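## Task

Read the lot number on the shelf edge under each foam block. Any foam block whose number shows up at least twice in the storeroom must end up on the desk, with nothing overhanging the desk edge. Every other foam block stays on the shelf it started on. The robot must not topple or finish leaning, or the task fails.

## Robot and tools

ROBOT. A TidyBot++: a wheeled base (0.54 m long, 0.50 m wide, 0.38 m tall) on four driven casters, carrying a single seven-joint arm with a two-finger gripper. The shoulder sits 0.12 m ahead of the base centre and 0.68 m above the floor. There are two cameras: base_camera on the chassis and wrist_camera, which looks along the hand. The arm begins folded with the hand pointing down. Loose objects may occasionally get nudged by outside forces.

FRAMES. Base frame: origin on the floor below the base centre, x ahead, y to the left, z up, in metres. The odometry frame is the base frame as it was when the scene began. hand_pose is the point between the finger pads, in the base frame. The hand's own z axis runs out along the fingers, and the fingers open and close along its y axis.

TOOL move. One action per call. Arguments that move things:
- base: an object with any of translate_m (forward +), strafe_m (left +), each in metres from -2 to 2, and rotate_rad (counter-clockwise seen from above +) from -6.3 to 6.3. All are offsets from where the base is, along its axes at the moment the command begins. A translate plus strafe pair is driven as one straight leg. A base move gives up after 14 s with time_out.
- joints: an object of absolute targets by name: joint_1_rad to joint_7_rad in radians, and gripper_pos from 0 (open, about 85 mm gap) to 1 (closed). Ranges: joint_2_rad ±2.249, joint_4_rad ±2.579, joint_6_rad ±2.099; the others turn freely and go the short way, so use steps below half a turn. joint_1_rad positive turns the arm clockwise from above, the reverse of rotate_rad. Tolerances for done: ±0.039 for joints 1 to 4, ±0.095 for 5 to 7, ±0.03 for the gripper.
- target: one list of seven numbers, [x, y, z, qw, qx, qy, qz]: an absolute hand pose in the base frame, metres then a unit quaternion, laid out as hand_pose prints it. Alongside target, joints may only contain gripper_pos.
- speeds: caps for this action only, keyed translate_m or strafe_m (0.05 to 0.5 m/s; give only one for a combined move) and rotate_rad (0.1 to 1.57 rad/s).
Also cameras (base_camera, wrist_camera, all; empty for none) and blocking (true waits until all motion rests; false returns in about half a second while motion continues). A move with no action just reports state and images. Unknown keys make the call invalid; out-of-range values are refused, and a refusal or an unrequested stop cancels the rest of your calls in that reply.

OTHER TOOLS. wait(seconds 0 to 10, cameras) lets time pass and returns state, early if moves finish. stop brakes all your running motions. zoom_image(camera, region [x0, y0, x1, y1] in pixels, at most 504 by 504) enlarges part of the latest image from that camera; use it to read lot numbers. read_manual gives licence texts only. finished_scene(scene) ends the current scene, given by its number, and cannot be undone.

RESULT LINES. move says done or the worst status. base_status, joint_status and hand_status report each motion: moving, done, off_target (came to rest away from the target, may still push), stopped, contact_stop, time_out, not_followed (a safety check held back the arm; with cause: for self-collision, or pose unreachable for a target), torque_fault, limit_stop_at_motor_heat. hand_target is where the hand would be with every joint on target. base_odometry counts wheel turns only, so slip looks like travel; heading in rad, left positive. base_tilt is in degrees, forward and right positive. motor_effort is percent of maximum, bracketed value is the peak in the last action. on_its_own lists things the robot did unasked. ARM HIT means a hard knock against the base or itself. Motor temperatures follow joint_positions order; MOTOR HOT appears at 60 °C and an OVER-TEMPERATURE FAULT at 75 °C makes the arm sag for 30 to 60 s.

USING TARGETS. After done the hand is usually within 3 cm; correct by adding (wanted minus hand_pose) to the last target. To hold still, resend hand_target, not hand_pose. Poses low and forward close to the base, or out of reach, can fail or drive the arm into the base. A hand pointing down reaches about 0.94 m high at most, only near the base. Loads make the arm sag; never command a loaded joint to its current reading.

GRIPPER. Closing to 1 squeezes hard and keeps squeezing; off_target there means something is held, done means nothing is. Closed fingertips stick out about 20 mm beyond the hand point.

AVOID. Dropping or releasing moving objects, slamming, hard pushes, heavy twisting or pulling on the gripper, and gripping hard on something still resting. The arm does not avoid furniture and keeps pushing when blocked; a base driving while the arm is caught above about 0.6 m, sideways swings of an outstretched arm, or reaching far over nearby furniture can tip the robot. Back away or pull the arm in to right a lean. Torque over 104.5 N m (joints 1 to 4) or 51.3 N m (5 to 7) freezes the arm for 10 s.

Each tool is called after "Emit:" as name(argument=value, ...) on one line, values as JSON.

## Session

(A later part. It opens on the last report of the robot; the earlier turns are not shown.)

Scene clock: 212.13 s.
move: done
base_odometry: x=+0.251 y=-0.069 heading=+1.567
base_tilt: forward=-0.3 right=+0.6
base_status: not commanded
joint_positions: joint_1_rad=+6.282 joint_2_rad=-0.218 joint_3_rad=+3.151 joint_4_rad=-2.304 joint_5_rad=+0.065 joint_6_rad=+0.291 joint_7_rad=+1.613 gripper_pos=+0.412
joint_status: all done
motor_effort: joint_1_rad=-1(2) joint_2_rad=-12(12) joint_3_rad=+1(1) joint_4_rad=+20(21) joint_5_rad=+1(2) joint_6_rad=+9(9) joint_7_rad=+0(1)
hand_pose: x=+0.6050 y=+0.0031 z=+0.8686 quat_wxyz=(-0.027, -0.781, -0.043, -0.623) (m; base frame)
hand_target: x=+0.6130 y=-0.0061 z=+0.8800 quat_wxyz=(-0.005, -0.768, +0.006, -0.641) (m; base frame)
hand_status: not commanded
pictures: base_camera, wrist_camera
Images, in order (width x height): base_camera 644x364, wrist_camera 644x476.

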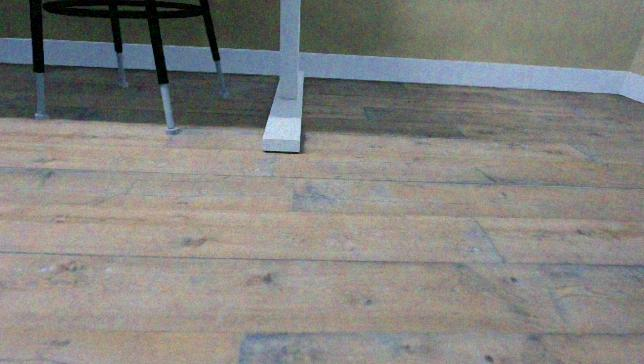

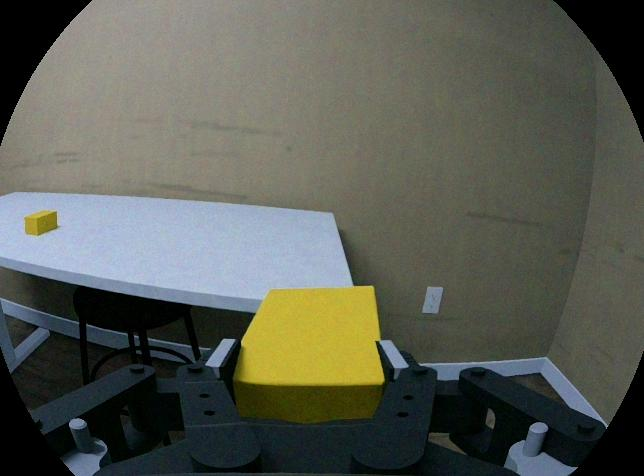

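Emit:
move(base={"strafe_m":0.38})

Emit:
move(base={"translate_m":0.35}, cameras=["all"])

Scene clock: 214.47 s.
move: done
base_odometry: x=-0.129 y=-0.067 heading=+1.567
base_tilt: forward=-0.3 right=+0.6
base_status: done
joint_positions: joint_1_rad=+6.285 joint_2_rad=-0.218 joint_3_rad=+3.145 joint_4_rad=-2.304 joint_5_rad=+0.065 joint_6_rad=+0.293 joint_7_rad=+1.613 gripper_pos=+0.412
joint_status: not commanded
motor_effort: joint_1_rad=-1(1) joint_2_rad=-12(13) joint_3_rad=+1(2) joint_4_rad=+20(21) joint_5_rad=+1(1) joint_6_rad=+9(10) joint_7_rad=+0(1)
hand_pose: x=+0.6051 y=+0.0042 z=+0.8690 quat_wxyz=(-0.027, -0.780, -0.044, -0.624) (m; base frame)
hand_target: x=+0.6130 y=-0.0061 z=+0.8800 quat_wxyz=(-0.005, -0.768, +0.006, -0.641) (m; base frame)
hand_status: not commanded
pictures: none

Scene clock: 216.53 s.
move: done
base_odometry: x=-0.128 y=+0.283 heading=+1.568
base_tilt: forward=-0.3 right=+0.6
base_status: done
joint_positions: joint_1_rad=+6.285 joint_2_rad=-0.208 joint_3_rad=+3.145 joint_4_rad=-2.304 joint_5_rad=+0.065 joint_6_rad=+0.297 joint_7_rad=+1.613 gripper_pos=+0.412
joint_status: not commanded
motor_effort: joint_1_rad=+0(1) joint_2_rad=-12(15) joint_3_rad=+1(1) joint_4_rad=+20(23) joint_5_rad=+1(1) joint_6_rad=+9(9) joint_7_rad=+0(1)
hand_pose: x=+0.6073 y=+0.0043 z=+0.8651 quat_wxyz=(-0.026, -0.782, -0.044, -0.621) (m; base frame)
hand_target: x=+0.6130 y=-0.0061 z=+0.8800 quat_wxyz=(-0.005, -0.768, +0.006, -0.641) (m; base frame)
hand_status: not commanded
pictures: base_camera, wrist_camera
Images, in order (width x height): base_camera 644x364, wrist_camera 644x476.

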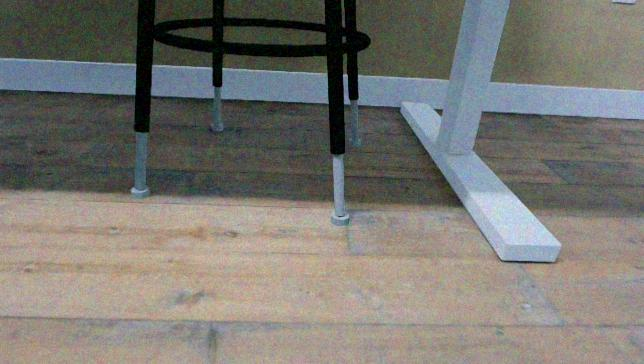

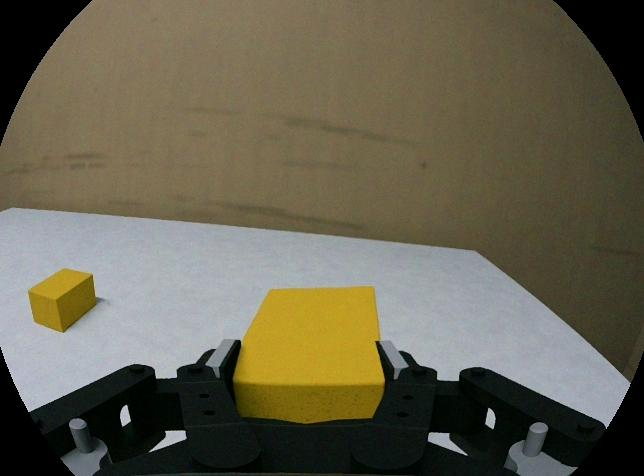

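Emit:
move(target=[0.68,0,0.81,0,0.787,0,0.617])

Emit:
move(target=[0.68,0,0.775,0,0.787,0,0.617])

Emit:
move(target=[0.68,0,0.762,0,0.787,0,0.617])

Emit:
move(target=[0.68,0,0.75,0,0.787,0,0.617], cameras=["wrist_camera"])

Scene clock: 218.17 s.
move: done
base_odometry: x=-0.128 y=+0.283 heading=+1.568
base_tilt: forward=-0.3 right=+0.6
base_status: not commanded
joint_positions: joint_1_rad=+6.285 joint_2_rad=+0.059 joint_3_rad=+3.145 joint_4_rad=-2.276 joint_5_rad=+0.065 joint_6_rad=+0.463 joint_7_rad=+1.605 gripper_pos=+0.412
joint_status: not commanded
motor_effort: joint_1_rad=-1(1) joint_2_rad=-19(21) joint_3_rad=+0(1) joint_4_rad=+17(21) joint_5_rad=+1(1) joint_6_rad=+9(9) joint_7_rad=+0(1)
hand_pose: x=+0.6678 y=+0.0072 z=+0.7917 quat_wxyz=(-0.017, -0.804, -0.043, -0.592) (m; base frame)
hand_target: x=+0.6800 y=+0.0000 z=+0.8100 quat_wxyz=(+0.000, -0.787, +0.000, -0.617) (m; base frame)
hand_status: done (0.023 m and 6.4 deg from the pose sent, 0.091 m and 5.9 deg at the start)
pictures: none

Scene clock: 219.37 s.
move: done
base_odometry: x=-0.128 y=+0.283 heading=+1.568
base_tilt: forward=-0.3 right=+0.6
base_status: not commanded
joint_positions: joint_1_rad=+6.285 joint_2_rad=+0.139 joint_3_rad=+3.145 joint_4_rad=-2.302 joint_5_rad=+0.065 joint_6_rad=+0.613 joint_7_rad=+1.605 gripper_pos=+0.412
joint_status: not commanded
motor_effort: joint_1_rad=+0(1) joint_2_rad=-21(23) joint_3_rad=+0(0) joint_4_rad=+17(19) joint_5_rad=+0(1) joint_6_rad=+9(9) joint_7_rad=+0(1)
hand_pose: x=+0.6808 y=+0.0098 z=+0.7782 quat_wxyz=(-0.014, -0.791, -0.044, -0.610) (m; base frame)
hand_target: x=+0.6800 y=+0.0000 z=+0.7750 quat_wxyz=(+0.000, -0.787, +0.000, -0.617) (m; base frame)
hand_status: done (0.010 m and 5.3 deg from the pose sent, 0.022 m and 6.4 deg at the start)
pictures: none

Scene clock: 220.10 s.
move: done
base_odometry: x=-0.128 y=+0.283 heading=+1.568
base_tilt: forward=-0.3 right=+0.6
base_status: not commanded
joint_positions: joint_1_rad=+6.285 joint_2_rad=+0.169 joint_3_rad=+3.145 joint_4_rad=-2.320 joint_5_rad=+0.065 joint_6_rad=+0.674 joint_7_rad=+1.604 gripper_pos=+0.412
joint_status: not commanded
motor_effort: joint_1_rad=-1(1) joint_2_rad=-20(23) joint_3_rad=+0(0) joint_4_rad=+14(17) joint_5_rad=+1(1) joint_6_rad=+8(9) joint_7_rad=+0(1)
hand_pose: x=+0.6824 y=+0.0108 z=+0.7711 quat_wxyz=(-0.012, -0.787, -0.044, -0.615) (m; base frame)
hand_target: x=+0.6800 y=+0.0000 z=+0.7620 quat_wxyz=(+0.000, -0.787, +0.000, -0.617) (m; base frame)
hand_status: done (0.014 m and 5.2 deg from the pose sent, 0.019 m and 5.3 deg at the start)
pictures: none

Scene clock: 220.77 s.
move: done
base_odometry: x=-0.128 y=+0.283 heading=+1.568
base_tilt: forward=-0.3 right=+0.6
base_status: not commanded
joint_positions: joint_1_rad=+6.285 joint_2_rad=+0.190 joint_3_rad=+3.146 joint_4_rad=-2.335 joint_5_rad=+0.065 joint_6_rad=+0.735 joint_7_rad=+1.604 gripper_pos=+0.412
joint_status: not commanded
motor_effort: joint_1_rad=-1(2) joint_2_rad=-20(21) joint_3_rad=+0(1) joint_4_rad=+15(16) joint_5_rad=+1(1) joint_6_rad=+8(9) joint_7_rad=+0(0)
hand_pose: x=+0.6837 y=+0.0117 z=+0.7707 quat_wxyz=(-0.011, -0.779, -0.044, -0.625) (m; base frame)
hand_target: x=+0.6800 y=+0.0000 z=+0.7500 quat_wxyz=(+0.000, -0.787, +0.000, -0.617) (m; base frame)
hand_status: done (0.024 m and 5.3 deg from the pose sent, 0.024 m and 5.2 deg at the start)
pictures: wrist_camera
Images, in order (width x height): wrist_camera 644x476.

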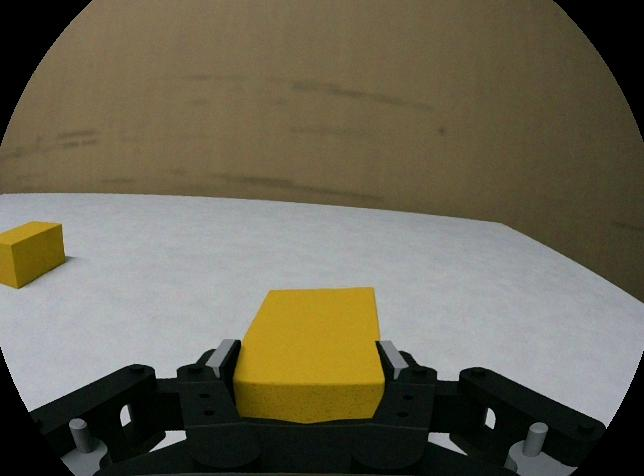

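Emit:
move(target=[0.68,0,0.745,0,0.765,0,0.644])

Emit:
move(joints={"gripper_pos":0})

Emit:
move(base={"translate_m":-0.4}, speeds={"translate_m":0.2}, cameras=["all"])

Scene clock: 221.77 s.
move: off_target
base_odometry: x=-0.128 y=+0.283 heading=+1.568
base_tilt: forward=-0.3 right=+0.6
base_status: not commanded
joint_positions: joint_1_rad=+6.285 joint_2_rad=+0.256 joint_3_rad=+3.146 joint_4_rad=-2.384 joint_5_rad=+0.065 joint_6_rad=+0.931 joint_7_rad=+1.604 gripper_pos=+0.412
joint_status: not commanded
motor_effort: joint_1_rad=-2(3) joint_2_rad=-18(20) joint_3_rad=-1(2) joint_4_rad=+12(15) joint_5_rad=+1(2) joint_6_rad=+7(8) joint_7_rad=+0(1)
hand_pose: x=+0.6848 y=+0.0143 z=+0.7700 quat_wxyz=(-0.006, -0.753, -0.042, -0.656) (m; base frame)
hand_target: x=+0.6800 y=+0.0000 z=+0.7450 quat_wxyz=(+0.000, -0.765, +0.000, -0.644) (m; base frame)
hand_status: off_target (0.029 m and 5.3 deg from the pose sent, 0.028 m and 5.8 deg at the start)
pictures: none

Scene clock: 222.57 s.
move: done
base_odometry: x=-0.128 y=+0.283 heading=+1.568
base_tilt: forward=-0.3 right=+0.6
base_status: not commanded
joint_positions: joint_1_rad=+6.285 joint_2_rad=+0.275 joint_3_rad=+3.146 joint_4_rad=-2.391 joint_5_rad=+0.065 joint_6_rad=+0.931 joint_7_rad=+1.604 gripper_pos=+0.000
joint_status: all done
motor_effort: joint_1_rad=+0(2) joint_2_rad=-22(24) joint_3_rad=+0(2) joint_4_rad=+14(14) joint_5_rad=+0(2) joint_6_rad=+9(9) joint_7_rad=+0(1)
hand_pose: x=+0.6839 y=+0.0144 z=+0.7558 quat_wxyz=(-0.006, -0.762, -0.043, -0.646) (m; base frame)
hand_target: x=+0.6800 y=+0.0000 z=+0.7450 quat_wxyz=(+0.000, -0.765, +0.000, -0.644) (m; base frame)
hand_status: not commanded
pictures: none

Scene clock: 225.37 s.
move: done
base_odometry: x=-0.129 y=-0.117 heading=+1.569
base_tilt: forward=-0.3 right=+0.6
base_status: done
joint_positions: joint_1_rad=+6.285 joint_2_rad=+0.280 joint_3_rad=+3.146 joint_4_rad=-2.393 joint_5_rad=+0.065 joint_6_rad=+0.931 joint_7_rad=+1.604 gripper_pos=+0.000
joint_status: not commanded
motor_effort: joint_1_rad=+0(2) joint_2_rad=-23(26) joint_3_rad=+0(1) joint_4_rad=+13(14) joint_5_rad=+0(1) joint_6_rad=+9(10) joint_7_rad=+0(1)
hand_pose: x=+0.6836 y=+0.0144 z=+0.7524 quat_wxyz=(-0.006, -0.764, -0.043, -0.644) (m; base frame)
hand_target: x=+0.6800 y=+0.0000 z=+0.7450 quat_wxyz=(+0.000, -0.765, +0.000, -0.644) (m; base frame)
hand_status: not commanded
pictures: base_camera, wrist_camera
Images, in order (width x height): base_camera 644x364, wrist_camera 644x476.

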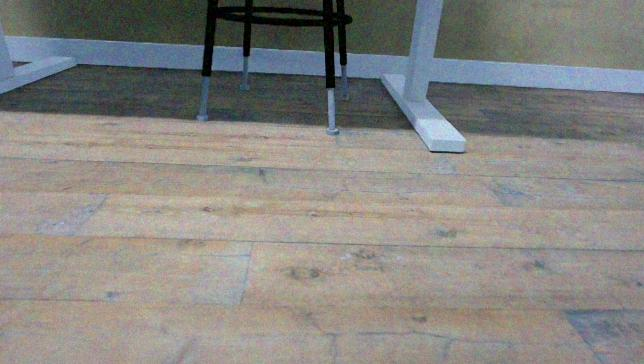

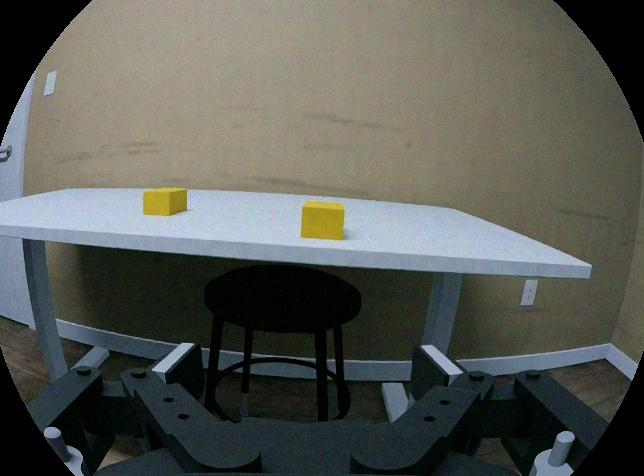

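Emit:
move(joints={"joint_1_rad":6.3,"joint_2_rad":-0.374,"joint_3_rad":3.14,"joint_4_rad":-2.52,"joint_5_rad":0,"joint_6_rad":0.45,"joint_7_rad":1.57})

Emit:
move(base={"rotate_rad":1.49}, cameras=["wrist_camera"])

Scene clock: 228.90 s.
move: done
base_odometry: x=-0.129 y=-0.117 heading=+1.569
base_tilt: forward=-0.3 right=+0.6
base_status: not commanded
joint_positions: joint_1_rad=+6.285 joint_2_rad=-0.364 joint_3_rad=+3.146 joint_4_rad=-2.489 joint_5_rad=+0.065 joint_6_rad=+0.500 joint_7_rad=+1.604 gripper_pos=+0.000
joint_status: all done
motor_effort: joint_1_rad=+0(1) joint_2_rad=-6(25) joint_3_rad=+1(1) joint_4_rad=+20(21) joint_5_rad=+0(1) joint_6_rad=+9(10) joint_7_rad=+0(1)
hand_pose: x=+0.5473 y=+0.0083 z=+0.8920 quat_wxyz=(-0.021, -0.725, -0.041, -0.687) (m; base frame)
hand_target: x=+0.5379 y=-0.0050 z=+0.8636 quat_wxyz=(-0.005, -0.750, +0.006, -0.661) (m; base frame)
hand_status: not commanded
pictures: none

Scene clock: 231.13 s.
move: done
base_odometry: x=-0.130 y=-0.117 heading=+3.058
base_tilt: forward=-0.3 right=+0.6
base_status: done
joint_positions: joint_1_rad=+6.287 joint_2_rad=-0.364 joint_3_rad=+3.144 joint_4_rad=-2.489 joint_5_rad=+0.064 joint_6_rad=+0.498 joint_7_rad=+1.604 gripper_pos=+0.000
joint_status: not commanded
motor_effort: joint_1_rad=+0(2) joint_2_rad=-6(7) joint_3_rad=+1(2) joint_4_rad=+20(21) joint_5_rad=+1(1) joint_6_rad=+9(9) joint_7_rad=+0(1)
hand_pose: x=+0.5472 y=+0.0083 z=+0.8914 quat_wxyz=(-0.021, -0.726, -0.041, -0.686) (m; base frame)
hand_target: x=+0.5379 y=-0.0050 z=+0.8636 quat_wxyz=(-0.005, -0.750, +0.006, -0.661) (m; base frame)
hand_status: not commanded
pictures: wrist_camera
Images, in order (width x height): wrist_camera 644x476.

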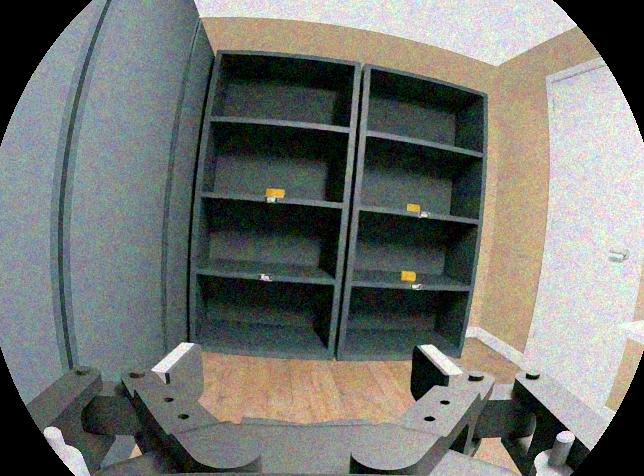

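Emit:
move(base={"translate_m":1.0}, joints={"joint_2_rad":-0.45,"joint_4_rad":-1.5,"joint_6_rad":-1.0,"joint_5_rad":0}, cameras=["all"])

Scene clock: 234.80 s.
move: done
base_odometry: x=-1.126 y=-0.034 heading=+3.059
base_tilt: forward=-0.3 right=+0.6
base_status: done
joint_positions: joint_1_rad=+6.287 joint_2_rad=-0.441 joint_3_rad=+3.144 joint_4_rad=-1.514 joint_5_rad=+0.064 joint_6_rad=-0.951 joint_7_rad=+1.604 gripper_pos=+0.000
joint_status: all done
motor_effort: joint_1_rad=+0(1) joint_2_rad=-4(9) joint_3_rad=+1(1) joint_4_rad=+20(24) joint_5_rad=+1(2) joint_6_rad=+8(10) joint_7_rad=+0(1)
hand_pose: x=+0.4953 y=-0.0174 z=+1.0765 quat_wxyz=(-0.042, -0.847, -0.014, -0.529) (m; base frame)
hand_target: x=+0.4849 y=-0.0040 z=+1.0736 quat_wxyz=(-0.004, -0.855, +0.007, -0.519) (m; base frame)
hand_status: not commanded
pictures: base_camera, wrist_camera
Images, in order (width x height): base_camera 644x364, wrist_camera 644x476.

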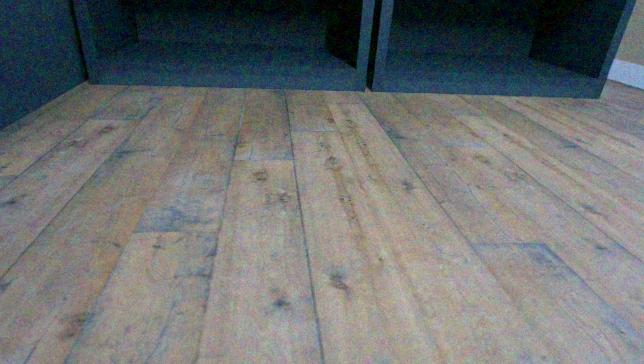

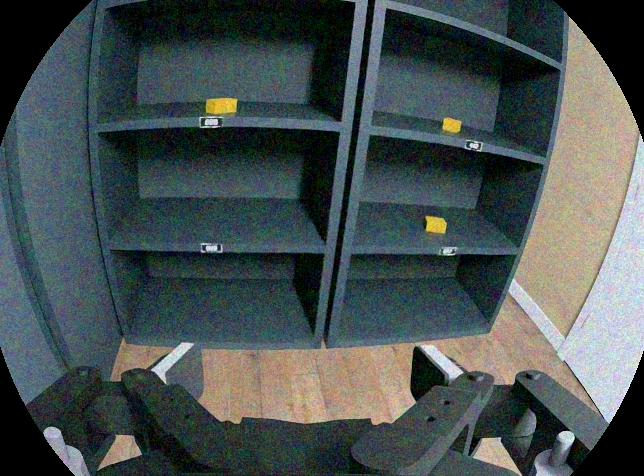

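Emit:
move(base={"translate_m":0.7,"strafe_m":0.31}, cameras=["all"])

Scene clock: 237.87 s.
move: done
base_odometry: x=-1.850 y=-0.285 heading=+3.059
base_tilt: forward=-0.3 right=+0.6
base_status: done
joint_positions: joint_1_rad=+6.287 joint_2_rad=-0.447 joint_3_rad=+3.144 joint_4_rad=-1.513 joint_5_rad=+0.064 joint_6_rad=-0.954 joint_7_rad=+1.604 gripper_pos=+0.000
joint_status: not commanded
motor_effort: joint_1_rad=+0(1) joint_2_rad=-4(7) joint_3_rad=+0(1) joint_4_rad=+20(21) joint_5_rad=+1(2) joint_6_rad=+7(9) joint_7_rad=+0(1)
hand_pose: x=+0.4924 y=-0.0174 z=+1.0787 quat_wxyz=(-0.042, -0.846, -0.013, -0.531) (m; base frame)
hand_target: x=+0.4849 y=-0.0040 z=+1.0736 quat_wxyz=(-0.004, -0.855, +0.007, -0.519) (m; base frame)
hand_status: not commanded
pictures: base_camera, wrist_camera
Images, in order (width x height): base_camera 644x364, wrist_camera 644x476.

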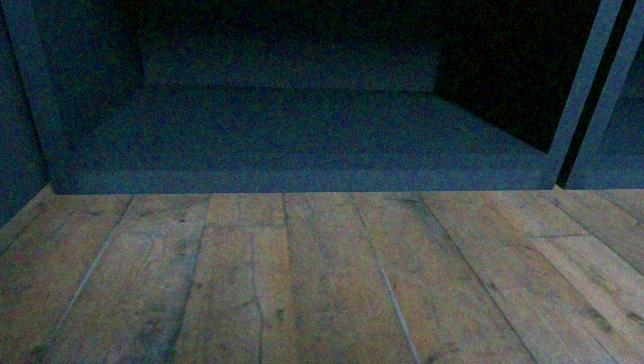

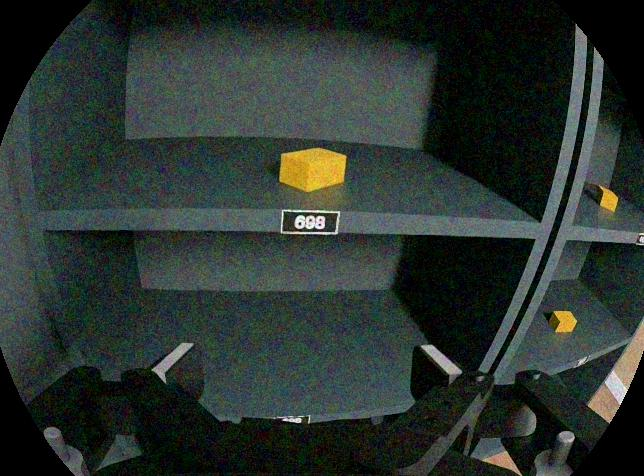

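Emit:
move(base={"translate_m":0.2}, cameras=["wrist_camera"])

Emit:
zoom_image(camera="wrist_camera", region=[230, 130, 400, 290])

Scene clock: 239.67 s.
move: done
base_odometry: x=-2.049 y=-0.269 heading=+3.059
base_tilt: forward=-0.3 right=+0.6
base_status: done
joint_positions: joint_1_rad=+6.287 joint_2_rad=-0.444 joint_3_rad=+3.144 joint_4_rad=-1.512 joint_5_rad=+0.064 joint_6_rad=-0.955 joint_7_rad=+1.604 gripper_pos=+0.000
joint_status: not commanded
motor_effort: joint_1_rad=+0(1) joint_2_rad=-4(7) joint_3_rad=+1(2) joint_4_rad=+20(21) joint_5_rad=+1(1) joint_6_rad=+8(9) joint_7_rad=+0(1)
hand_pose: x=+0.4934 y=-0.0173 z=+1.0778 quat_wxyz=(-0.042, -0.847, -0.013, -0.530) (m; base frame)
hand_target: x=+0.4849 y=-0.0040 z=+1.0736 quat_wxyz=(-0.004, -0.855, +0.007, -0.519) (m; base frame)
hand_status: not commanded
pictures: wrist_camera
Images, in order (width x height): wrist_camera 644x476.

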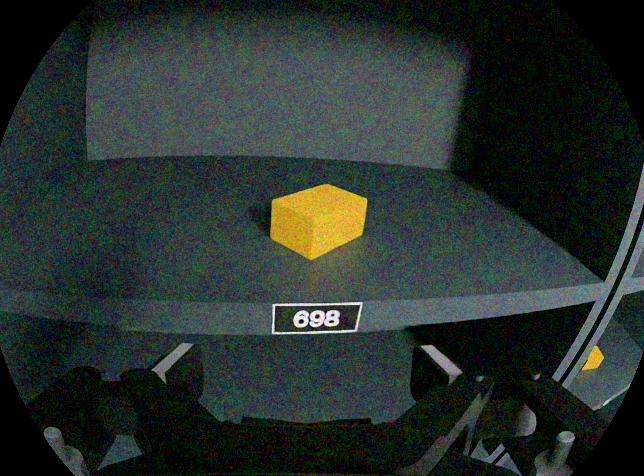

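Scaled by 2.965.

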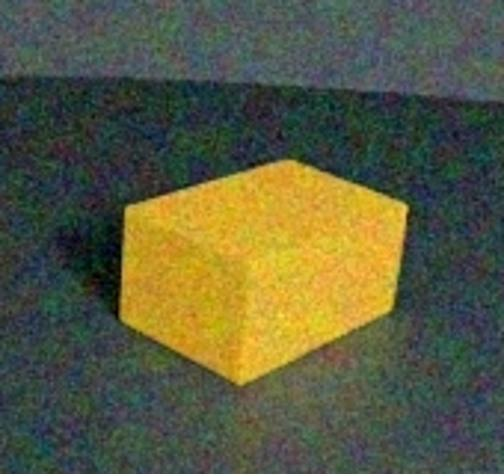

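Emit:
move(target=[0.56,0.074,1.045,0.248,0.725,-0.323,0.557], cameras=["wrist_camera"])

Scene clock: 244.67 s.
move: done
base_odometry: x=-2.049 y=-0.269 heading=+3.059
base_tilt: forward=-0.3 right=+0.6
base_status: not commanded
joint_positions: joint_1_rad=+7.835 joint_2_rad=-0.883 joint_3_rad=+2.218 joint_4_rad=-1.313 joint_5_rad=-0.134 joint_6_rad=-1.067 joint_7_rad=+1.036 gripper_pos=+0.000
joint_status: not commanded
motor_effort: joint_1_rad=+0(1) joint_2_rad=+22(22) joint_3_rad=+13(14) joint_4_rad=+13(21) joint_5_rad=+5(5) joint_6_rad=+7(9) joint_7_rad=+0(1)
hand_pose: x=+0.5498 y=+0.0500 z=+1.0691 quat_wxyz=(-0.280, -0.714, +0.306, -0.564) (m; base frame)
hand_target: x=+0.5600 y=+0.0740 z=+1.0450 quat_wxyz=(-0.248, -0.724, +0.323, -0.557) (m; base frame)
hand_status: done (0.036 m and 4.4 deg from the pose sent, 0.118 m and 47.7 deg at the start)
pictures: wrist_camera
Images, in order (width x height): wrist_camera 644x476.

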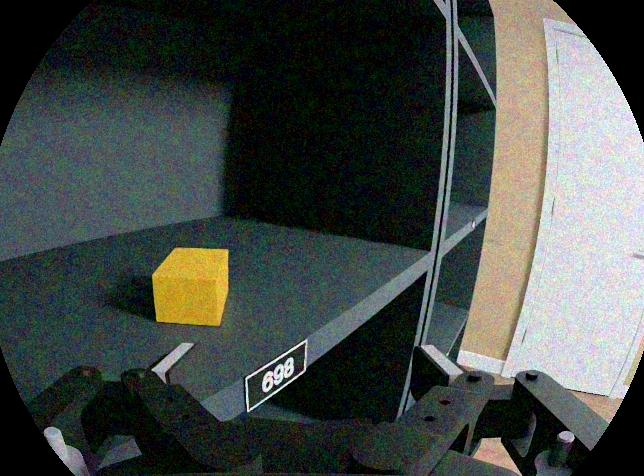

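Emit:
move(target=[0.56,0.074,1.013,0.203,0.748,-0.265,0.574])

Emit:
move(base={"translate_m":0.11,"strafe_m":0.01}, cameras=["wrist_camera"])

Scene clock: 246.37 s.
move: done
base_odometry: x=-2.049 y=-0.269 heading=+3.059
base_tilt: forward=-0.3 right=+0.6
base_status: not commanded
joint_positions: joint_1_rad=+7.689 joint_2_rad=-0.878 joint_3_rad=+2.212 joint_4_rad=-1.499 joint_5_rad=-0.134 joint_6_rad=-0.934 joint_7_rad=+1.035 gripper_pos=+0.000
joint_status: not commanded
motor_effort: joint_1_rad=+0(1) joint_2_rad=+18(22) joint_3_rad=+13(14) joint_4_rad=+15(15) joint_5_rad=+4(5) joint_6_rad=+7(8) joint_7_rad=+0(0)
hand_pose: x=+0.5448 y=+0.0586 z=+1.0241 quat_wxyz=(-0.239, -0.740, +0.276, -0.565) (m; base frame)
hand_target: x=+0.5600 y=+0.0740 z=+1.0130 quat_wxyz=(-0.203, -0.748, +0.265, -0.574) (m; base frame)
hand_status: done (0.024 m and 4.5 deg from the pose sent, 0.062 m and 10.8 deg at the start)
pictures: none

Scene clock: 247.70 s.
move: done
base_odometry: x=-2.159 y=-0.269 heading=+3.059
base_tilt: forward=-0.3 right=+0.6
base_status: done
joint_positions: joint_1_rad=+7.683 joint_2_rad=-0.877 joint_3_rad=+2.207 joint_4_rad=-1.499 joint_5_rad=-0.134 joint_6_rad=-0.930 joint_7_rad=+1.035 gripper_pos=+0.000
joint_status: not commanded
motor_effort: joint_1_rad=-1(3) joint_2_rad=+19(20) joint_3_rad=+13(15) joint_4_rad=+14(15) joint_5_rad=+5(5) joint_6_rad=+7(8) joint_7_rad=+0(0)
hand_pose: x=+0.5462 y=+0.0625 z=+1.0234 quat_wxyz=(-0.237, -0.742, +0.271, -0.566) (m; base frame)
hand_target: x=+0.5600 y=+0.0740 z=+1.0130 quat_wxyz=(-0.203, -0.748, +0.265, -0.574) (m; base frame)
hand_status: not commanded
pictures: wrist_camera
Images, in order (width x height): wrist_camera 644x476.

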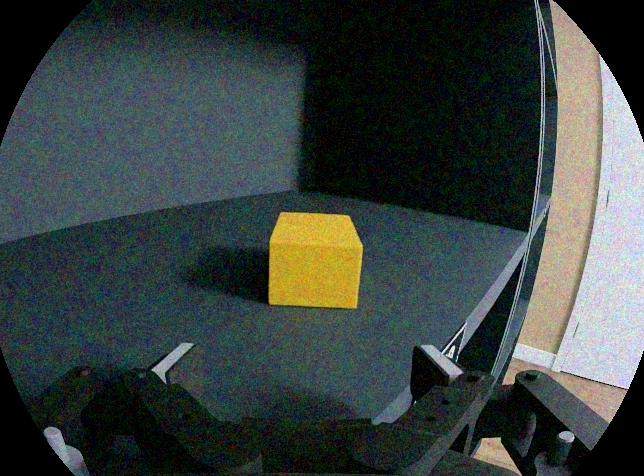

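Emit:
move(target=[0.56,0.074,1.027,0.203,0.748,-0.265,0.574])

Emit:
move(base={"translate_m":0.08,"strafe_m":-0.077}, speeds={"translate_m":0.12}, cameras=["wrist_camera"])

Scene clock: 248.70 s.
move: done
base_odometry: x=-2.159 y=-0.269 heading=+3.059
base_tilt: forward=-0.3 right=+0.6
base_status: not commanded
joint_positions: joint_1_rad=+7.683 joint_2_rad=-0.856 joint_3_rad=+2.207 joint_4_rad=-1.485 joint_5_rad=-0.134 joint_6_rad=-0.930 joint_7_rad=+1.035 gripper_pos=+0.000
joint_status: not commanded
motor_effort: joint_1_rad=-1(1) joint_2_rad=+18(19) joint_3_rad=+13(14) joint_4_rad=+15(15) joint_5_rad=+4(5) joint_6_rad=+7(8) joint_7_rad=+0(1)
hand_pose: x=+0.5490 y=+0.0599 z=+1.0290 quat_wxyz=(-0.228, -0.743, +0.273, -0.567) (m; base frame)
hand_target: x=+0.5600 y=+0.0740 z=+1.0270 quat_wxyz=(-0.203, -0.748, +0.265, -0.574) (m; base frame)
hand_status: done (0.018 m and 3.2 deg from the pose sent, 0.018 m and 4.1 deg at the start)
pictures: none

Scene clock: 250.23 s.
move: done
base_odometry: x=-2.233 y=-0.186 heading=+3.059
base_tilt: forward=-0.3 right=+0.6
base_status: done
joint_positions: joint_1_rad=+7.682 joint_2_rad=-0.847 joint_3_rad=+2.207 joint_4_rad=-1.485 joint_5_rad=-0.134 joint_6_rad=-0.930 joint_7_rad=+1.035 gripper_pos=+0.000
joint_status: not commanded
motor_effort: joint_1_rad=-1(3) joint_2_rad=+18(23) joint_3_rad=+13(15) joint_4_rad=+15(16) joint_5_rad=+4(5) joint_6_rad=+7(8) joint_7_rad=+0(1)
hand_pose: x=+0.5494 y=+0.0579 z=+1.0289 quat_wxyz=(-0.225, -0.745, +0.274, -0.565) (m; base frame)
hand_target: x=+0.5600 y=+0.0740 z=+1.0270 quat_wxyz=(-0.203, -0.748, +0.265, -0.574) (m; base frame)
hand_status: not commanded
pictures: wrist_camera
Images, in order (width x height): wrist_camera 644x476.

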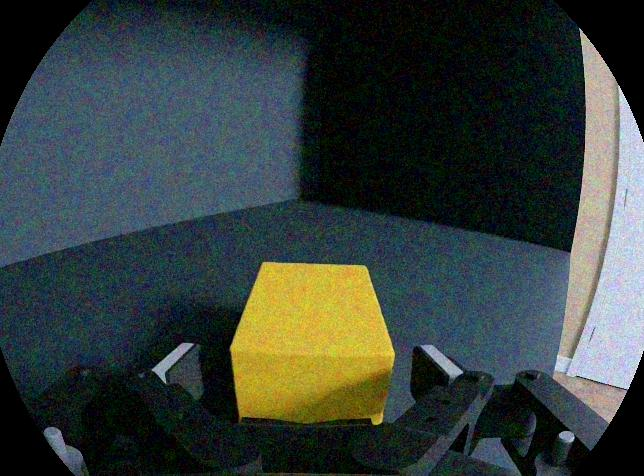

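Emit:
move(base={"translate_m":0.015,"strafe_m":-0.015}, speeds={"translate_m":0.12})

Emit:
move(joints={"gripper_pos":0.45})

Emit:
move(target=[0.55,0.074,1.08,0.203,0.748,-0.265,0.574], cameras=["wrist_camera"])

Emit:
move(base={"translate_m":-0.6}, cameras=["wrist_camera"])

Scene clock: 251.20 s.
move: done
base_odometry: x=-2.247 y=-0.170 heading=+3.060
base_tilt: forward=-0.3 right=+0.6
base_status: done
joint_positions: joint_1_rad=+7.683 joint_2_rad=-0.839 joint_3_rad=+2.207 joint_4_rad=-1.485 joint_5_rad=-0.134 joint_6_rad=-0.930 joint_7_rad=+1.035 gripper_pos=+0.000
joint_status: not commanded
motor_effort: joint_1_rad=+0(4) joint_2_rad=+18(22) joint_3_rad=+13(15) joint_4_rad=+16(16) joint_5_rad=+4(5) joint_6_rad=+7(8) joint_7_rad=+0(0)
hand_pose: x=+0.5500 y=+0.0545 z=+1.0288 quat_wxyz=(-0.222, -0.746, +0.277, -0.564) (m; base frame)
hand_target: x=+0.5600 y=+0.0740 z=+1.0270 quat_wxyz=(-0.203, -0.748, +0.265, -0.574) (m; base frame)
hand_status: not commanded
pictures: none

Scene clock: 252.00 s.
move: off_target
base_odometry: x=-2.247 y=-0.170 heading=+3.059
base_tilt: forward=-0.3 right=+0.6
base_status: not commanded
joint_positions: joint_1_rad=+7.683 joint_2_rad=-0.839 joint_3_rad=+2.207 joint_4_rad=-1.484 joint_5_rad=-0.134 joint_6_rad=-0.930 joint_7_rad=+1.035 gripper_pos=+0.389
joint_status: gripper_pos off_target (ended at +0.389, target +0.450)
motor_effort: joint_1_rad=-1(1) joint_2_rad=+17(18) joint_3_rad=+13(13) joint_4_rad=+15(15) joint_5_rad=+5(5) joint_6_rad=+7(8) joint_7_rad=+0(0)
hand_pose: x=+0.5501 y=+0.0547 z=+1.0292 quat_wxyz=(-0.222, -0.746, +0.277, -0.564) (m; base frame)
hand_target: x=+0.5600 y=+0.0740 z=+1.0270 quat_wxyz=(-0.203, -0.748, +0.265, -0.574) (m; base frame)
hand_status: not commanded
pictures: none

Scene clock: 253.10 s.
move: done
base_odometry: x=-2.247 y=-0.170 heading=+3.059
base_tilt: forward=-0.3 right=+0.6
base_status: not commanded
joint_positions: joint_1_rad=+7.683 joint_2_rad=-0.783 joint_3_rad=+2.211 joint_4_rad=-1.330 joint_5_rad=-0.134 joint_6_rad=-0.983 joint_7_rad=+1.035 gripper_pos=+0.389
joint_status: not commanded
motor_effort: joint_1_rad=-1(1) joint_2_rad=+18(19) joint_3_rad=+12(13) joint_4_rad=+15(17) joint_5_rad=+4(5) joint_6_rad=+7(8) joint_7_rad=+0(0)
hand_pose: x=+0.5570 y=+0.0797 z=+1.0837 quat_wxyz=(-0.196, -0.739, +0.261, -0.590) (m; base frame)
hand_target: x=+0.5500 y=+0.0740 z=+1.0800 quat_wxyz=(-0.203, -0.748, +0.265, -0.574) (m; base frame)
hand_status: done (0.010 m and 2.3 deg from the pose sent, 0.054 m and 2.8 deg at the start)
pictures: wrist_camera
Images, in order (width x height): wrist_camera 644x476.

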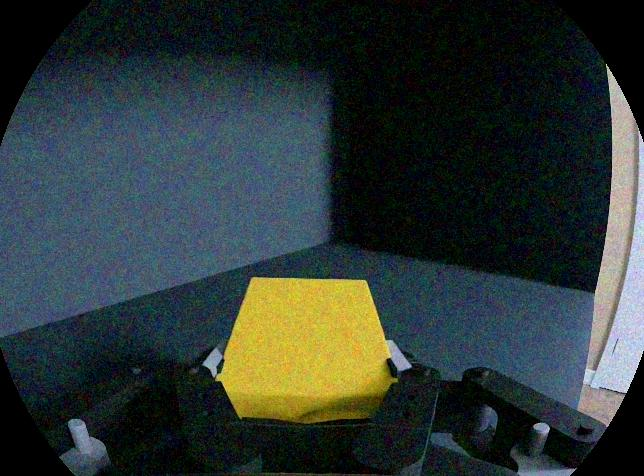

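Scene clock: 255.67 s.
move: done
base_odometry: x=-1.649 y=-0.219 heading=+3.060
base_tilt: forward=-0.4 right=+0.6
base_status: done
joint_positions: joint_1_rad=+7.683 joint_2_rad=-0.779 joint_3_rad=+2.211 joint_4_rad=-1.329 joint_5_rad=-0.134 joint_6_rad=-0.987 joint_7_rad=+1.035 gripper_pos=+0.389
joint_status: not commanded
motor_effort: joint_1_rad=+0(2) joint_2_rad=+18(20) joint_3_rad=+12(14) joint_4_rad=+15(16) joint_5_rad=+4(5) joint_6_rad=+8(8) joint_7_rad=+0(1)
hand_pose: x=+0.5567 y=+0.0778 z=+1.0833 quat_wxyz=(-0.195, -0.740, +0.263, -0.588) (m; base frame)
hand_target: x=+0.5500 y=+0.0740 z=+1.0800 quat_wxyz=(-0.203, -0.748, +0.265, -0.574) (m; base frame)
hand_status: not commanded
pictures: wrist_camera
Images, in order (width x height): wrist_camera 644x476.

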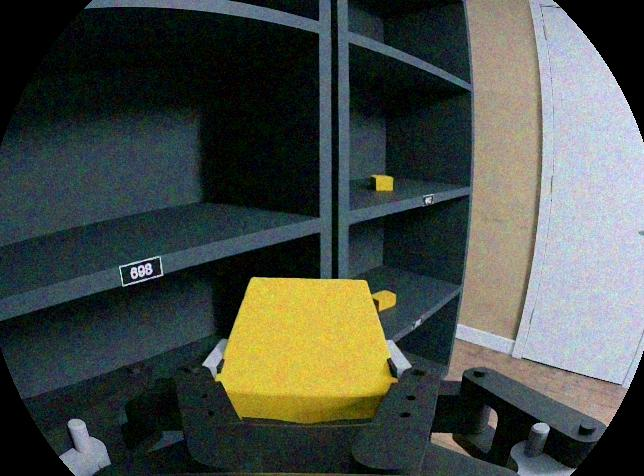

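Emit:
move(base={"translate_m":-1.72,"strafe_m":-0.12})

Emit:
move(joints={"joint_1_rad":6.3,"joint_2_rad":-0.2,"joint_3_rad":3.14,"joint_4_rad":-2.3,"joint_5_rad":0,"joint_6_rad":0.4,"joint_7_rad":1.57})

Emit:
move(base={"rotate_rad":-1.54}, cameras=["all"])

Scene clock: 260.73 s.
move: done
base_odometry: x=+0.075 y=-0.240 heading=+3.060
base_tilt: forward=-0.3 right=+0.6
base_status: done
joint_positions: joint_1_rad=+7.683 joint_2_rad=-0.779 joint_3_rad=+2.212 joint_4_rad=-1.329 joint_5_rad=-0.134 joint_6_rad=-0.987 joint_7_rad=+1.035 gripper_pos=+0.389
joint_status: not commanded
motor_effort: joint_1_rad=-1(3) joint_2_rad=+17(19) joint_3_rad=+13(14) joint_4_rad=+15(15) joint_5_rad=+4(5) joint_6_rad=+8(8) joint_7_rad=+0(1)
hand_pose: x=+0.5565 y=+0.0774 z=+1.0833 quat_wxyz=(-0.195, -0.740, +0.263, -0.588) (m; base frame)
hand_target: x=+0.5500 y=+0.0740 z=+1.0800 quat_wxyz=(-0.203, -0.748, +0.265, -0.574) (m; base frame)
hand_status: not commanded
pictures: none

Scene clock: 263.73 s.
move: done
base_odometry: x=+0.075 y=-0.240 heading=+3.060
base_tilt: forward=-0.4 right=+0.6
base_status: not commanded
joint_positions: joint_1_rad=+6.319 joint_2_rad=-0.219 joint_3_rad=+3.124 joint_4_rad=-2.270 joint_5_rad=-0.070 joint_6_rad=+0.341 joint_7_rad=+1.526 gripper_pos=+0.389
joint_status: all done
motor_effort: joint_1_rad=-1(2) joint_2_rad=-12(19) joint_3_rad=+1(13) joint_4_rad=+21(24) joint_5_rad=+1(5) joint_6_rad=+9(10) joint_7_rad=+0(1)
hand_pose: x=+0.6141 y=-0.0141 z=+0.9039 quat_wxyz=(+0.020, -0.753, +0.055, -0.656) (m; base frame)
hand_target: x=+0.6154 y=-0.0062 z=+0.8954 quat_wxyz=(-0.005, -0.751, +0.006, -0.660) (m; base frame)
hand_status: not commanded
pictures: none

Scene clock: 268.43 s.
move: time_out
base_odometry: x=+0.076 y=-0.237 heading=+2.533
base_tilt: forward=-0.3 right=+0.6
base_status: rotate_rad time_out (by the wheels' count: -0.527 of -1.540)
joint_positions: joint_1_rad=+6.308 joint_2_rad=-0.213 joint_3_rad=+3.142 joint_4_rad=-2.273 joint_5_rad=-0.063 joint_6_rad=+0.347 joint_7_rad=+1.527 gripper_pos=+0.389
joint_status: not commanded
motor_effort: joint_1_rad=-1(6) joint_2_rad=-12(19) joint_3_rad=+0(8) joint_4_rad=+21(23) joint_5_rad=+1(2) joint_6_rad=+9(10) joint_7_rad=+0(1)
hand_pose: x=+0.6153 y=-0.0180 z=+0.9007 quat_wxyz=(+0.017, -0.754, +0.055, -0.654) (m; base frame)
hand_target: x=+0.6154 y=-0.0062 z=+0.8954 quat_wxyz=(-0.005, -0.751, +0.006, -0.660) (m; base frame)
hand_status: not commanded
pictures: base_camera, wrist_camera
Images, in order (width x height): base_camera 644x364, wrist_camera 644x476.

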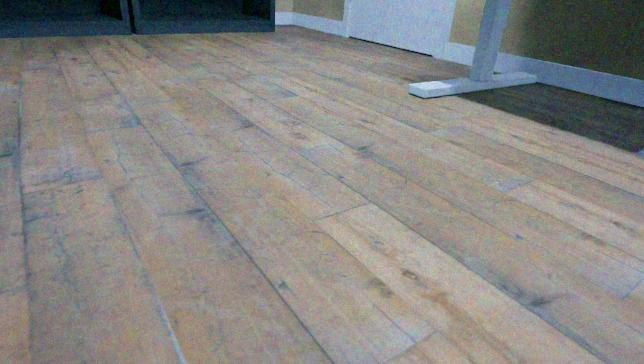

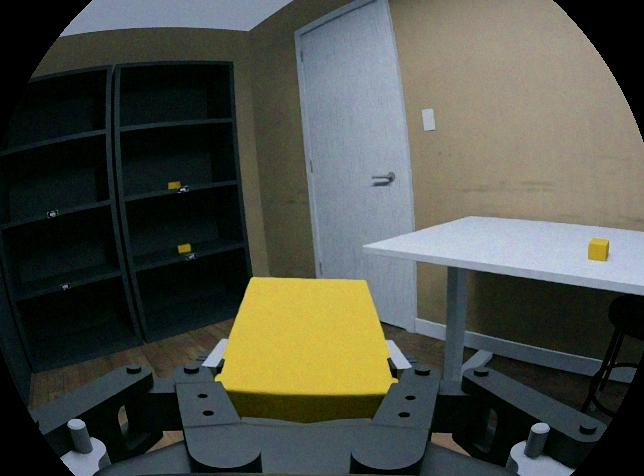

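Emit:
move(base={"strafe_m":-0.22,"translate_m":0.08})

Emit:
move(base={"rotate_rad":-1.02}, cameras=["all"])

Scene clock: 270.30 s.
move: done
base_odometry: x=+0.136 y=-0.011 heading=+2.532
base_tilt: forward=-0.3 right=+0.6
base_status: done
joint_positions: joint_1_rad=+6.308 joint_2_rad=-0.212 joint_3_rad=+3.143 joint_4_rad=-2.273 joint_5_rad=-0.063 joint_6_rad=+0.347 joint_7_rad=+1.527 gripper_pos=+0.389
joint_status: not commanded
motor_effort: joint_1_rad=+0(2) joint_2_rad=-12(14) joint_3_rad=+0(2) joint_4_rad=+21(21) joint_5_rad=+1(1) joint_6_rad=+8(9) joint_7_rad=+0(1)
hand_pose: x=+0.6154 y=-0.0182 z=+0.9005 quat_wxyz=(+0.017, -0.754, +0.056, -0.654) (m; base frame)
hand_target: x=+0.6154 y=-0.0062 z=+0.8954 quat_wxyz=(-0.005, -0.751, +0.006, -0.660) (m; base frame)
hand_status: not commanded
pictures: none

Scene clock: 272.20 s.
move: done
base_odometry: x=+0.136 y=-0.011 heading=+1.513
base_tilt: forward=-0.3 right=+0.6
base_status: done
joint_positions: joint_1_rad=+6.307 joint_2_rad=-0.212 joint_3_rad=+3.144 joint_4_rad=-2.273 joint_5_rad=-0.063 joint_6_rad=+0.347 joint_7_rad=+1.527 gripper_pos=+0.389
joint_status: not commanded
motor_effort: joint_1_rad=+0(2) joint_2_rad=-12(14) joint_3_rad=+1(2) joint_4_rad=+20(22) joint_5_rad=+1(1) joint_6_rad=+9(10) joint_7_rad=+0(1)
hand_pose: x=+0.6154 y=-0.0188 z=+0.9005 quat_wxyz=(+0.017, -0.754, +0.056, -0.654) (m; base frame)
hand_target: x=+0.6154 y=-0.0062 z=+0.8954 quat_wxyz=(-0.005, -0.751, +0.006, -0.660) (m; base frame)
hand_status: not commanded
pictures: base_camera, wrist_camera
Images, in order (width x height): base_camera 644x364, wrist_camera 644x476.

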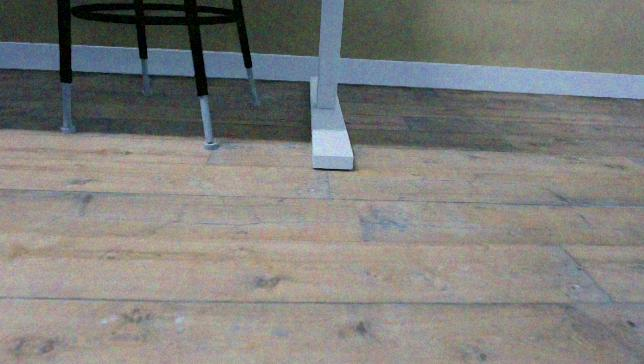

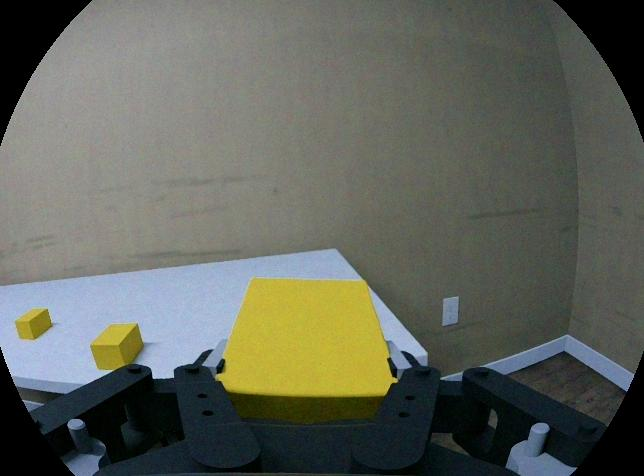

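Emit:
move(base={"translate_m":0.4,"strafe_m":0.09}, cameras=["all"])

Emit:
move(target=[0.68,0,0.80,0,0.787,0,0.617])

Emit:
move(target=[0.68,0,0.77,0,0.787,0,0.617], cameras=["wrist_camera"])

Emit:
move(target=[0.68,0,0.755,0,0.78,0,0.626])

Emit:
move(target=[0.68,0,0.745,0,0.772,0,0.635], cameras=["wrist_camera"])

Scene clock: 274.70 s.
move: done
base_odometry: x=+0.070 y=+0.394 heading=+1.512
base_tilt: forward=-0.3 right=+0.6
base_status: done
joint_positions: joint_1_rad=+6.307 joint_2_rad=-0.205 joint_3_rad=+3.144 joint_4_rad=-2.274 joint_5_rad=-0.063 joint_6_rad=+0.348 joint_7_rad=+1.527 gripper_pos=+0.389
joint_status: not commanded
motor_effort: joint_1_rad=-1(1) joint_2_rad=-12(15) joint_3_rad=+0(1) joint_4_rad=+21(22) joint_5_rad=+1(1) joint_6_rad=+9(10) joint_7_rad=+0(1)
hand_pose: x=+0.6168 y=-0.0188 z=+0.8969 quat_wxyz=(+0.017, -0.756, +0.056, -0.652) (m; base frame)
hand_target: x=+0.6154 y=-0.0062 z=+0.8954 quat_wxyz=(-0.005, -0.751, +0.006, -0.660) (m; base frame)
hand_status: not commanded
pictures: base_camera, wrist_camera
Images, in order (width x height): base_camera 644x364, wrist_camera 644x476.

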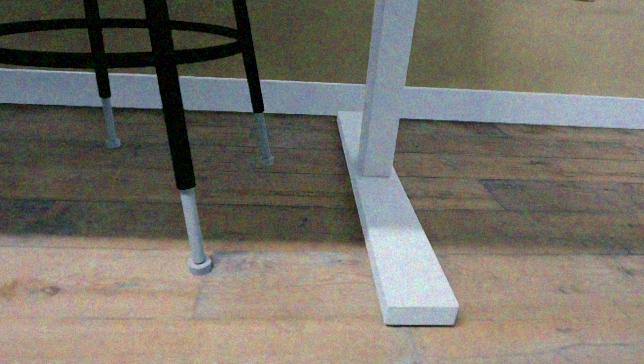

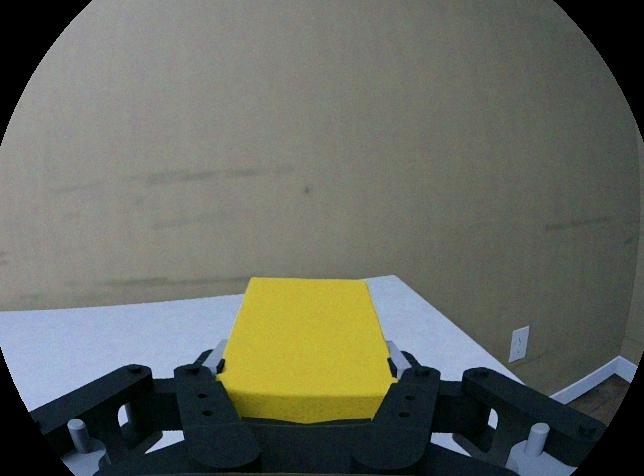

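Scene clock: 276.17 s.
move: done
base_odometry: x=+0.070 y=+0.394 heading=+1.512
base_tilt: forward=-0.3 right=+0.6
base_status: not commanded
joint_positions: joint_1_rad=+6.298 joint_2_rad=+0.081 joint_3_rad=+3.144 joint_4_rad=-2.274 joint_5_rad=-0.058 joint_6_rad=+0.504 joint_7_rad=+1.527 gripper_pos=+0.389
joint_status: not commanded
motor_effort: joint_1_rad=+0(1) joint_2_rad=-20(21) joint_3_rad=+0(1) joint_4_rad=+17(21) joint_5_rad=+1(1) joint_6_rad=+9(10) joint_7_rad=+0(1)
hand_pose: x=+0.6743 y=-0.0172 z=+0.7931 quat_wxyz=(+0.012, -0.797, +0.053, -0.601) (m; base frame)
hand_target: x=+0.6800 y=+0.0000 z=+0.8000 quat_wxyz=(+0.000, -0.787, +0.000, -0.617) (m; base frame)
hand_status: done (0.019 m and 6.6 deg from the pose sent, 0.117 m and 8.6 deg at the start)
pictures: none

Scene clock: 277.33 s.
move: done
base_odometry: x=+0.070 y=+0.394 heading=+1.512
base_tilt: forward=-0.3 right=+0.6
base_status: not commanded
joint_positions: joint_1_rad=+6.298 joint_2_rad=+0.153 joint_3_rad=+3.144 joint_4_rad=-2.309 joint_5_rad=-0.058 joint_6_rad=+0.635 joint_7_rad=+1.527 gripper_pos=+0.389
joint_status: not commanded
motor_effort: joint_1_rad=-1(1) joint_2_rad=-21(23) joint_3_rad=+0(0) joint_4_rad=+17(18) joint_5_rad=+1(1) joint_6_rad=+9(10) joint_7_rad=+0(1)
hand_pose: x=+0.6813 y=-0.0193 z=+0.7744 quat_wxyz=(+0.008, -0.790, +0.053, -0.611) (m; base frame)
hand_target: x=+0.6800 y=+0.0000 z=+0.7700 quat_wxyz=(+0.000, -0.787, +0.000, -0.617) (m; base frame)
hand_status: done (0.020 m and 6.2 deg from the pose sent, 0.029 m and 6.6 deg at the start)
pictures: wrist_camera
Images, in order (width x height): wrist_camera 644x476.

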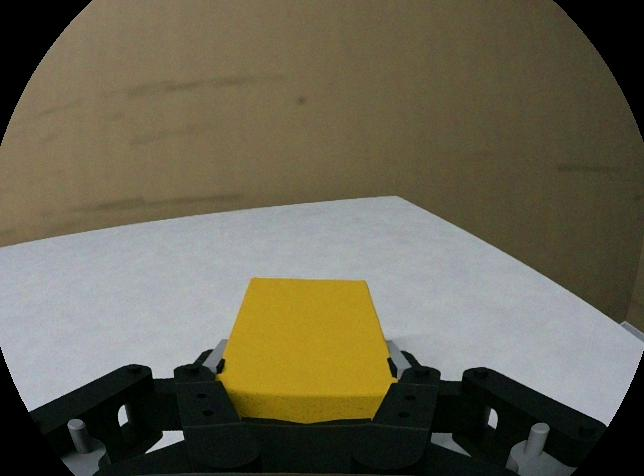

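Scene clock: 278.17 s.
move: done
base_odometry: x=+0.070 y=+0.394 heading=+1.512
base_tilt: forward=-0.3 right=+0.6
base_status: not commanded
joint_positions: joint_1_rad=+6.298 joint_2_rad=+0.207 joint_3_rad=+3.144 joint_4_rad=-2.348 joint_5_rad=-0.058 joint_6_rad=+0.758 joint_7_rad=+1.527 gripper_pos=+0.389
joint_status: not commanded
motor_effort: joint_1_rad=+0(1) joint_2_rad=-20(23) joint_3_rad=+0(0) joint_4_rad=+14(16) joint_5_rad=+1(1) joint_6_rad=+8(9) joint_7_rad=-1(1)
hand_pose: x=+0.6823 y=-0.0210 z=+0.7620 quat_wxyz=(+0.005, -0.781, +0.053, -0.623) (m; base frame)
hand_target: x=+0.6800 y=+0.0000 z=+0.7550 quat_wxyz=(+0.000, -0.780, +0.000, -0.626) (m; base frame)
hand_status: done (0.022 m and 6.1 deg from the pose sent, 0.027 m and 6.5 deg at the start)
pictures: none

Scene clock: 278.90 s.
move: done
base_odometry: x=+0.070 y=+0.394 heading=+1.512
base_tilt: forward=-0.3 right=+0.6
base_status: not commanded
joint_positions: joint_1_rad=+6.296 joint_2_rad=+0.243 joint_3_rad=+3.144 joint_4_rad=-2.375 joint_5_rad=-0.057 joint_6_rad=+0.869 joint_7_rad=+1.527 gripper_pos=+0.389
joint_status: not commanded
motor_effort: joint_1_rad=+0(1) joint_2_rad=-20(22) joint_3_rad=+0(1) joint_4_rad=+14(15) joint_5_rad=+1(1) joint_6_rad=+8(9) joint_7_rad=+0(1)
hand_pose: x=+0.6833 y=-0.0212 z=+0.7624 quat_wxyz=(+0.004, -0.766, +0.051, -0.641) (m; base frame)
hand_target: x=+0.6800 y=+0.0000 z=+0.7450 quat_wxyz=(+0.000, -0.772, +0.000, -0.635) (m; base frame)
hand_status: done (0.028 m and 5.9 deg from the pose sent, 0.027 m and 6.3 deg at the start)
pictures: wrist_camera
Images, in order (width x height): wrist_camera 644x476.

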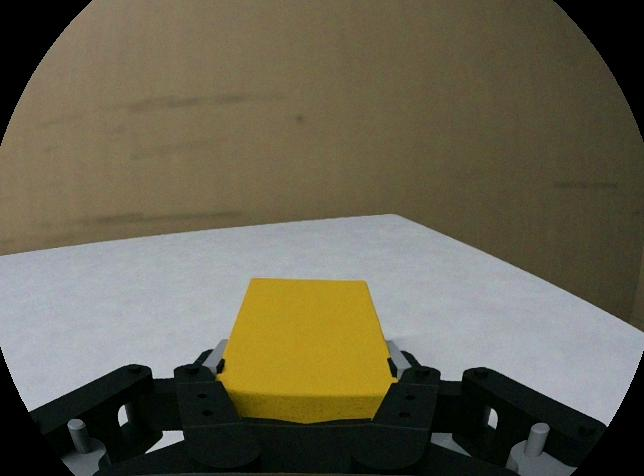

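Contact. Release and back off.

Emit:
move(joints={"gripper_pos":0})

Emit:
move(base={"translate_m":-0.4}, speeds={"translate_m":0.25}, cameras=["wrist_camera"])

Scene clock: 279.83 s.
move: done
base_odometry: x=+0.070 y=+0.394 heading=+1.512
base_tilt: forward=-0.3 right=+0.6
base_status: not commanded
joint_positions: joint_1_rad=+6.296 joint_2_rad=+0.254 joint_3_rad=+3.144 joint_4_rad=-2.377 joint_5_rad=-0.057 joint_6_rad=+0.870 joint_7_rad=+1.527 gripper_pos=+0.000
joint_status: all done
motor_effort: joint_1_rad=+0(1) joint_2_rad=-22(23) joint_3_rad=+0(1) joint_4_rad=+13(14) joint_5_rad=+1(1) joint_6_rad=+9(9) joint_7_rad=+0(0)
hand_pose: x=+0.6835 y=-0.0212 z=+0.7555 quat_wxyz=(+0.003, -0.770, +0.051, -0.636) (m; base frame)
hand_target: x=+0.6800 y=+0.0000 z=+0.7450 quat_wxyz=(+0.000, -0.772, +0.000, -0.635) (m; base frame)
hand_status: not commanded
pictures: none

Scene clock: 282.33 s.
move: done
base_odometry: x=+0.046 y=-0.006 heading=+1.512
base_tilt: forward=-0.3 right=+0.6
base_status: done
joint_positions: joint_1_rad=+6.295 joint_2_rad=+0.260 joint_3_rad=+3.144 joint_4_rad=-2.380 joint_5_rad=-0.057 joint_6_rad=+0.870 joint_7_rad=+1.527 gripper_pos=+0.000
joint_status: not commanded
motor_effort: joint_1_rad=+0(2) joint_2_rad=-22(26) joint_3_rad=+0(1) joint_4_rad=+14(15) joint_5_rad=+1(1) joint_6_rad=+8(9) joint_7_rad=+0(1)
hand_pose: x=+0.6830 y=-0.0203 z=+0.7513 quat_wxyz=(+0.004, -0.772, +0.050, -0.633) (m; base frame)
hand_target: x=+0.6800 y=+0.0000 z=+0.7450 quat_wxyz=(+0.000, -0.772, +0.000, -0.635) (m; base frame)
hand_status: not commanded
pictures: wrist_camera
Images, in order (width x height): wrist_camera 644x476.

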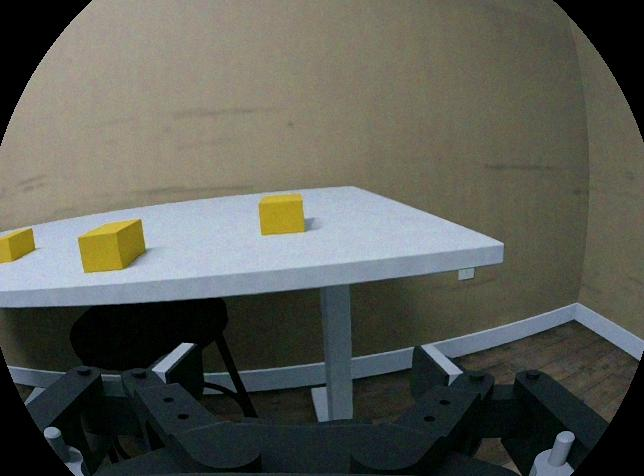

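Emit:
finished_scene(scene=2)

The scene is finished: the task was done.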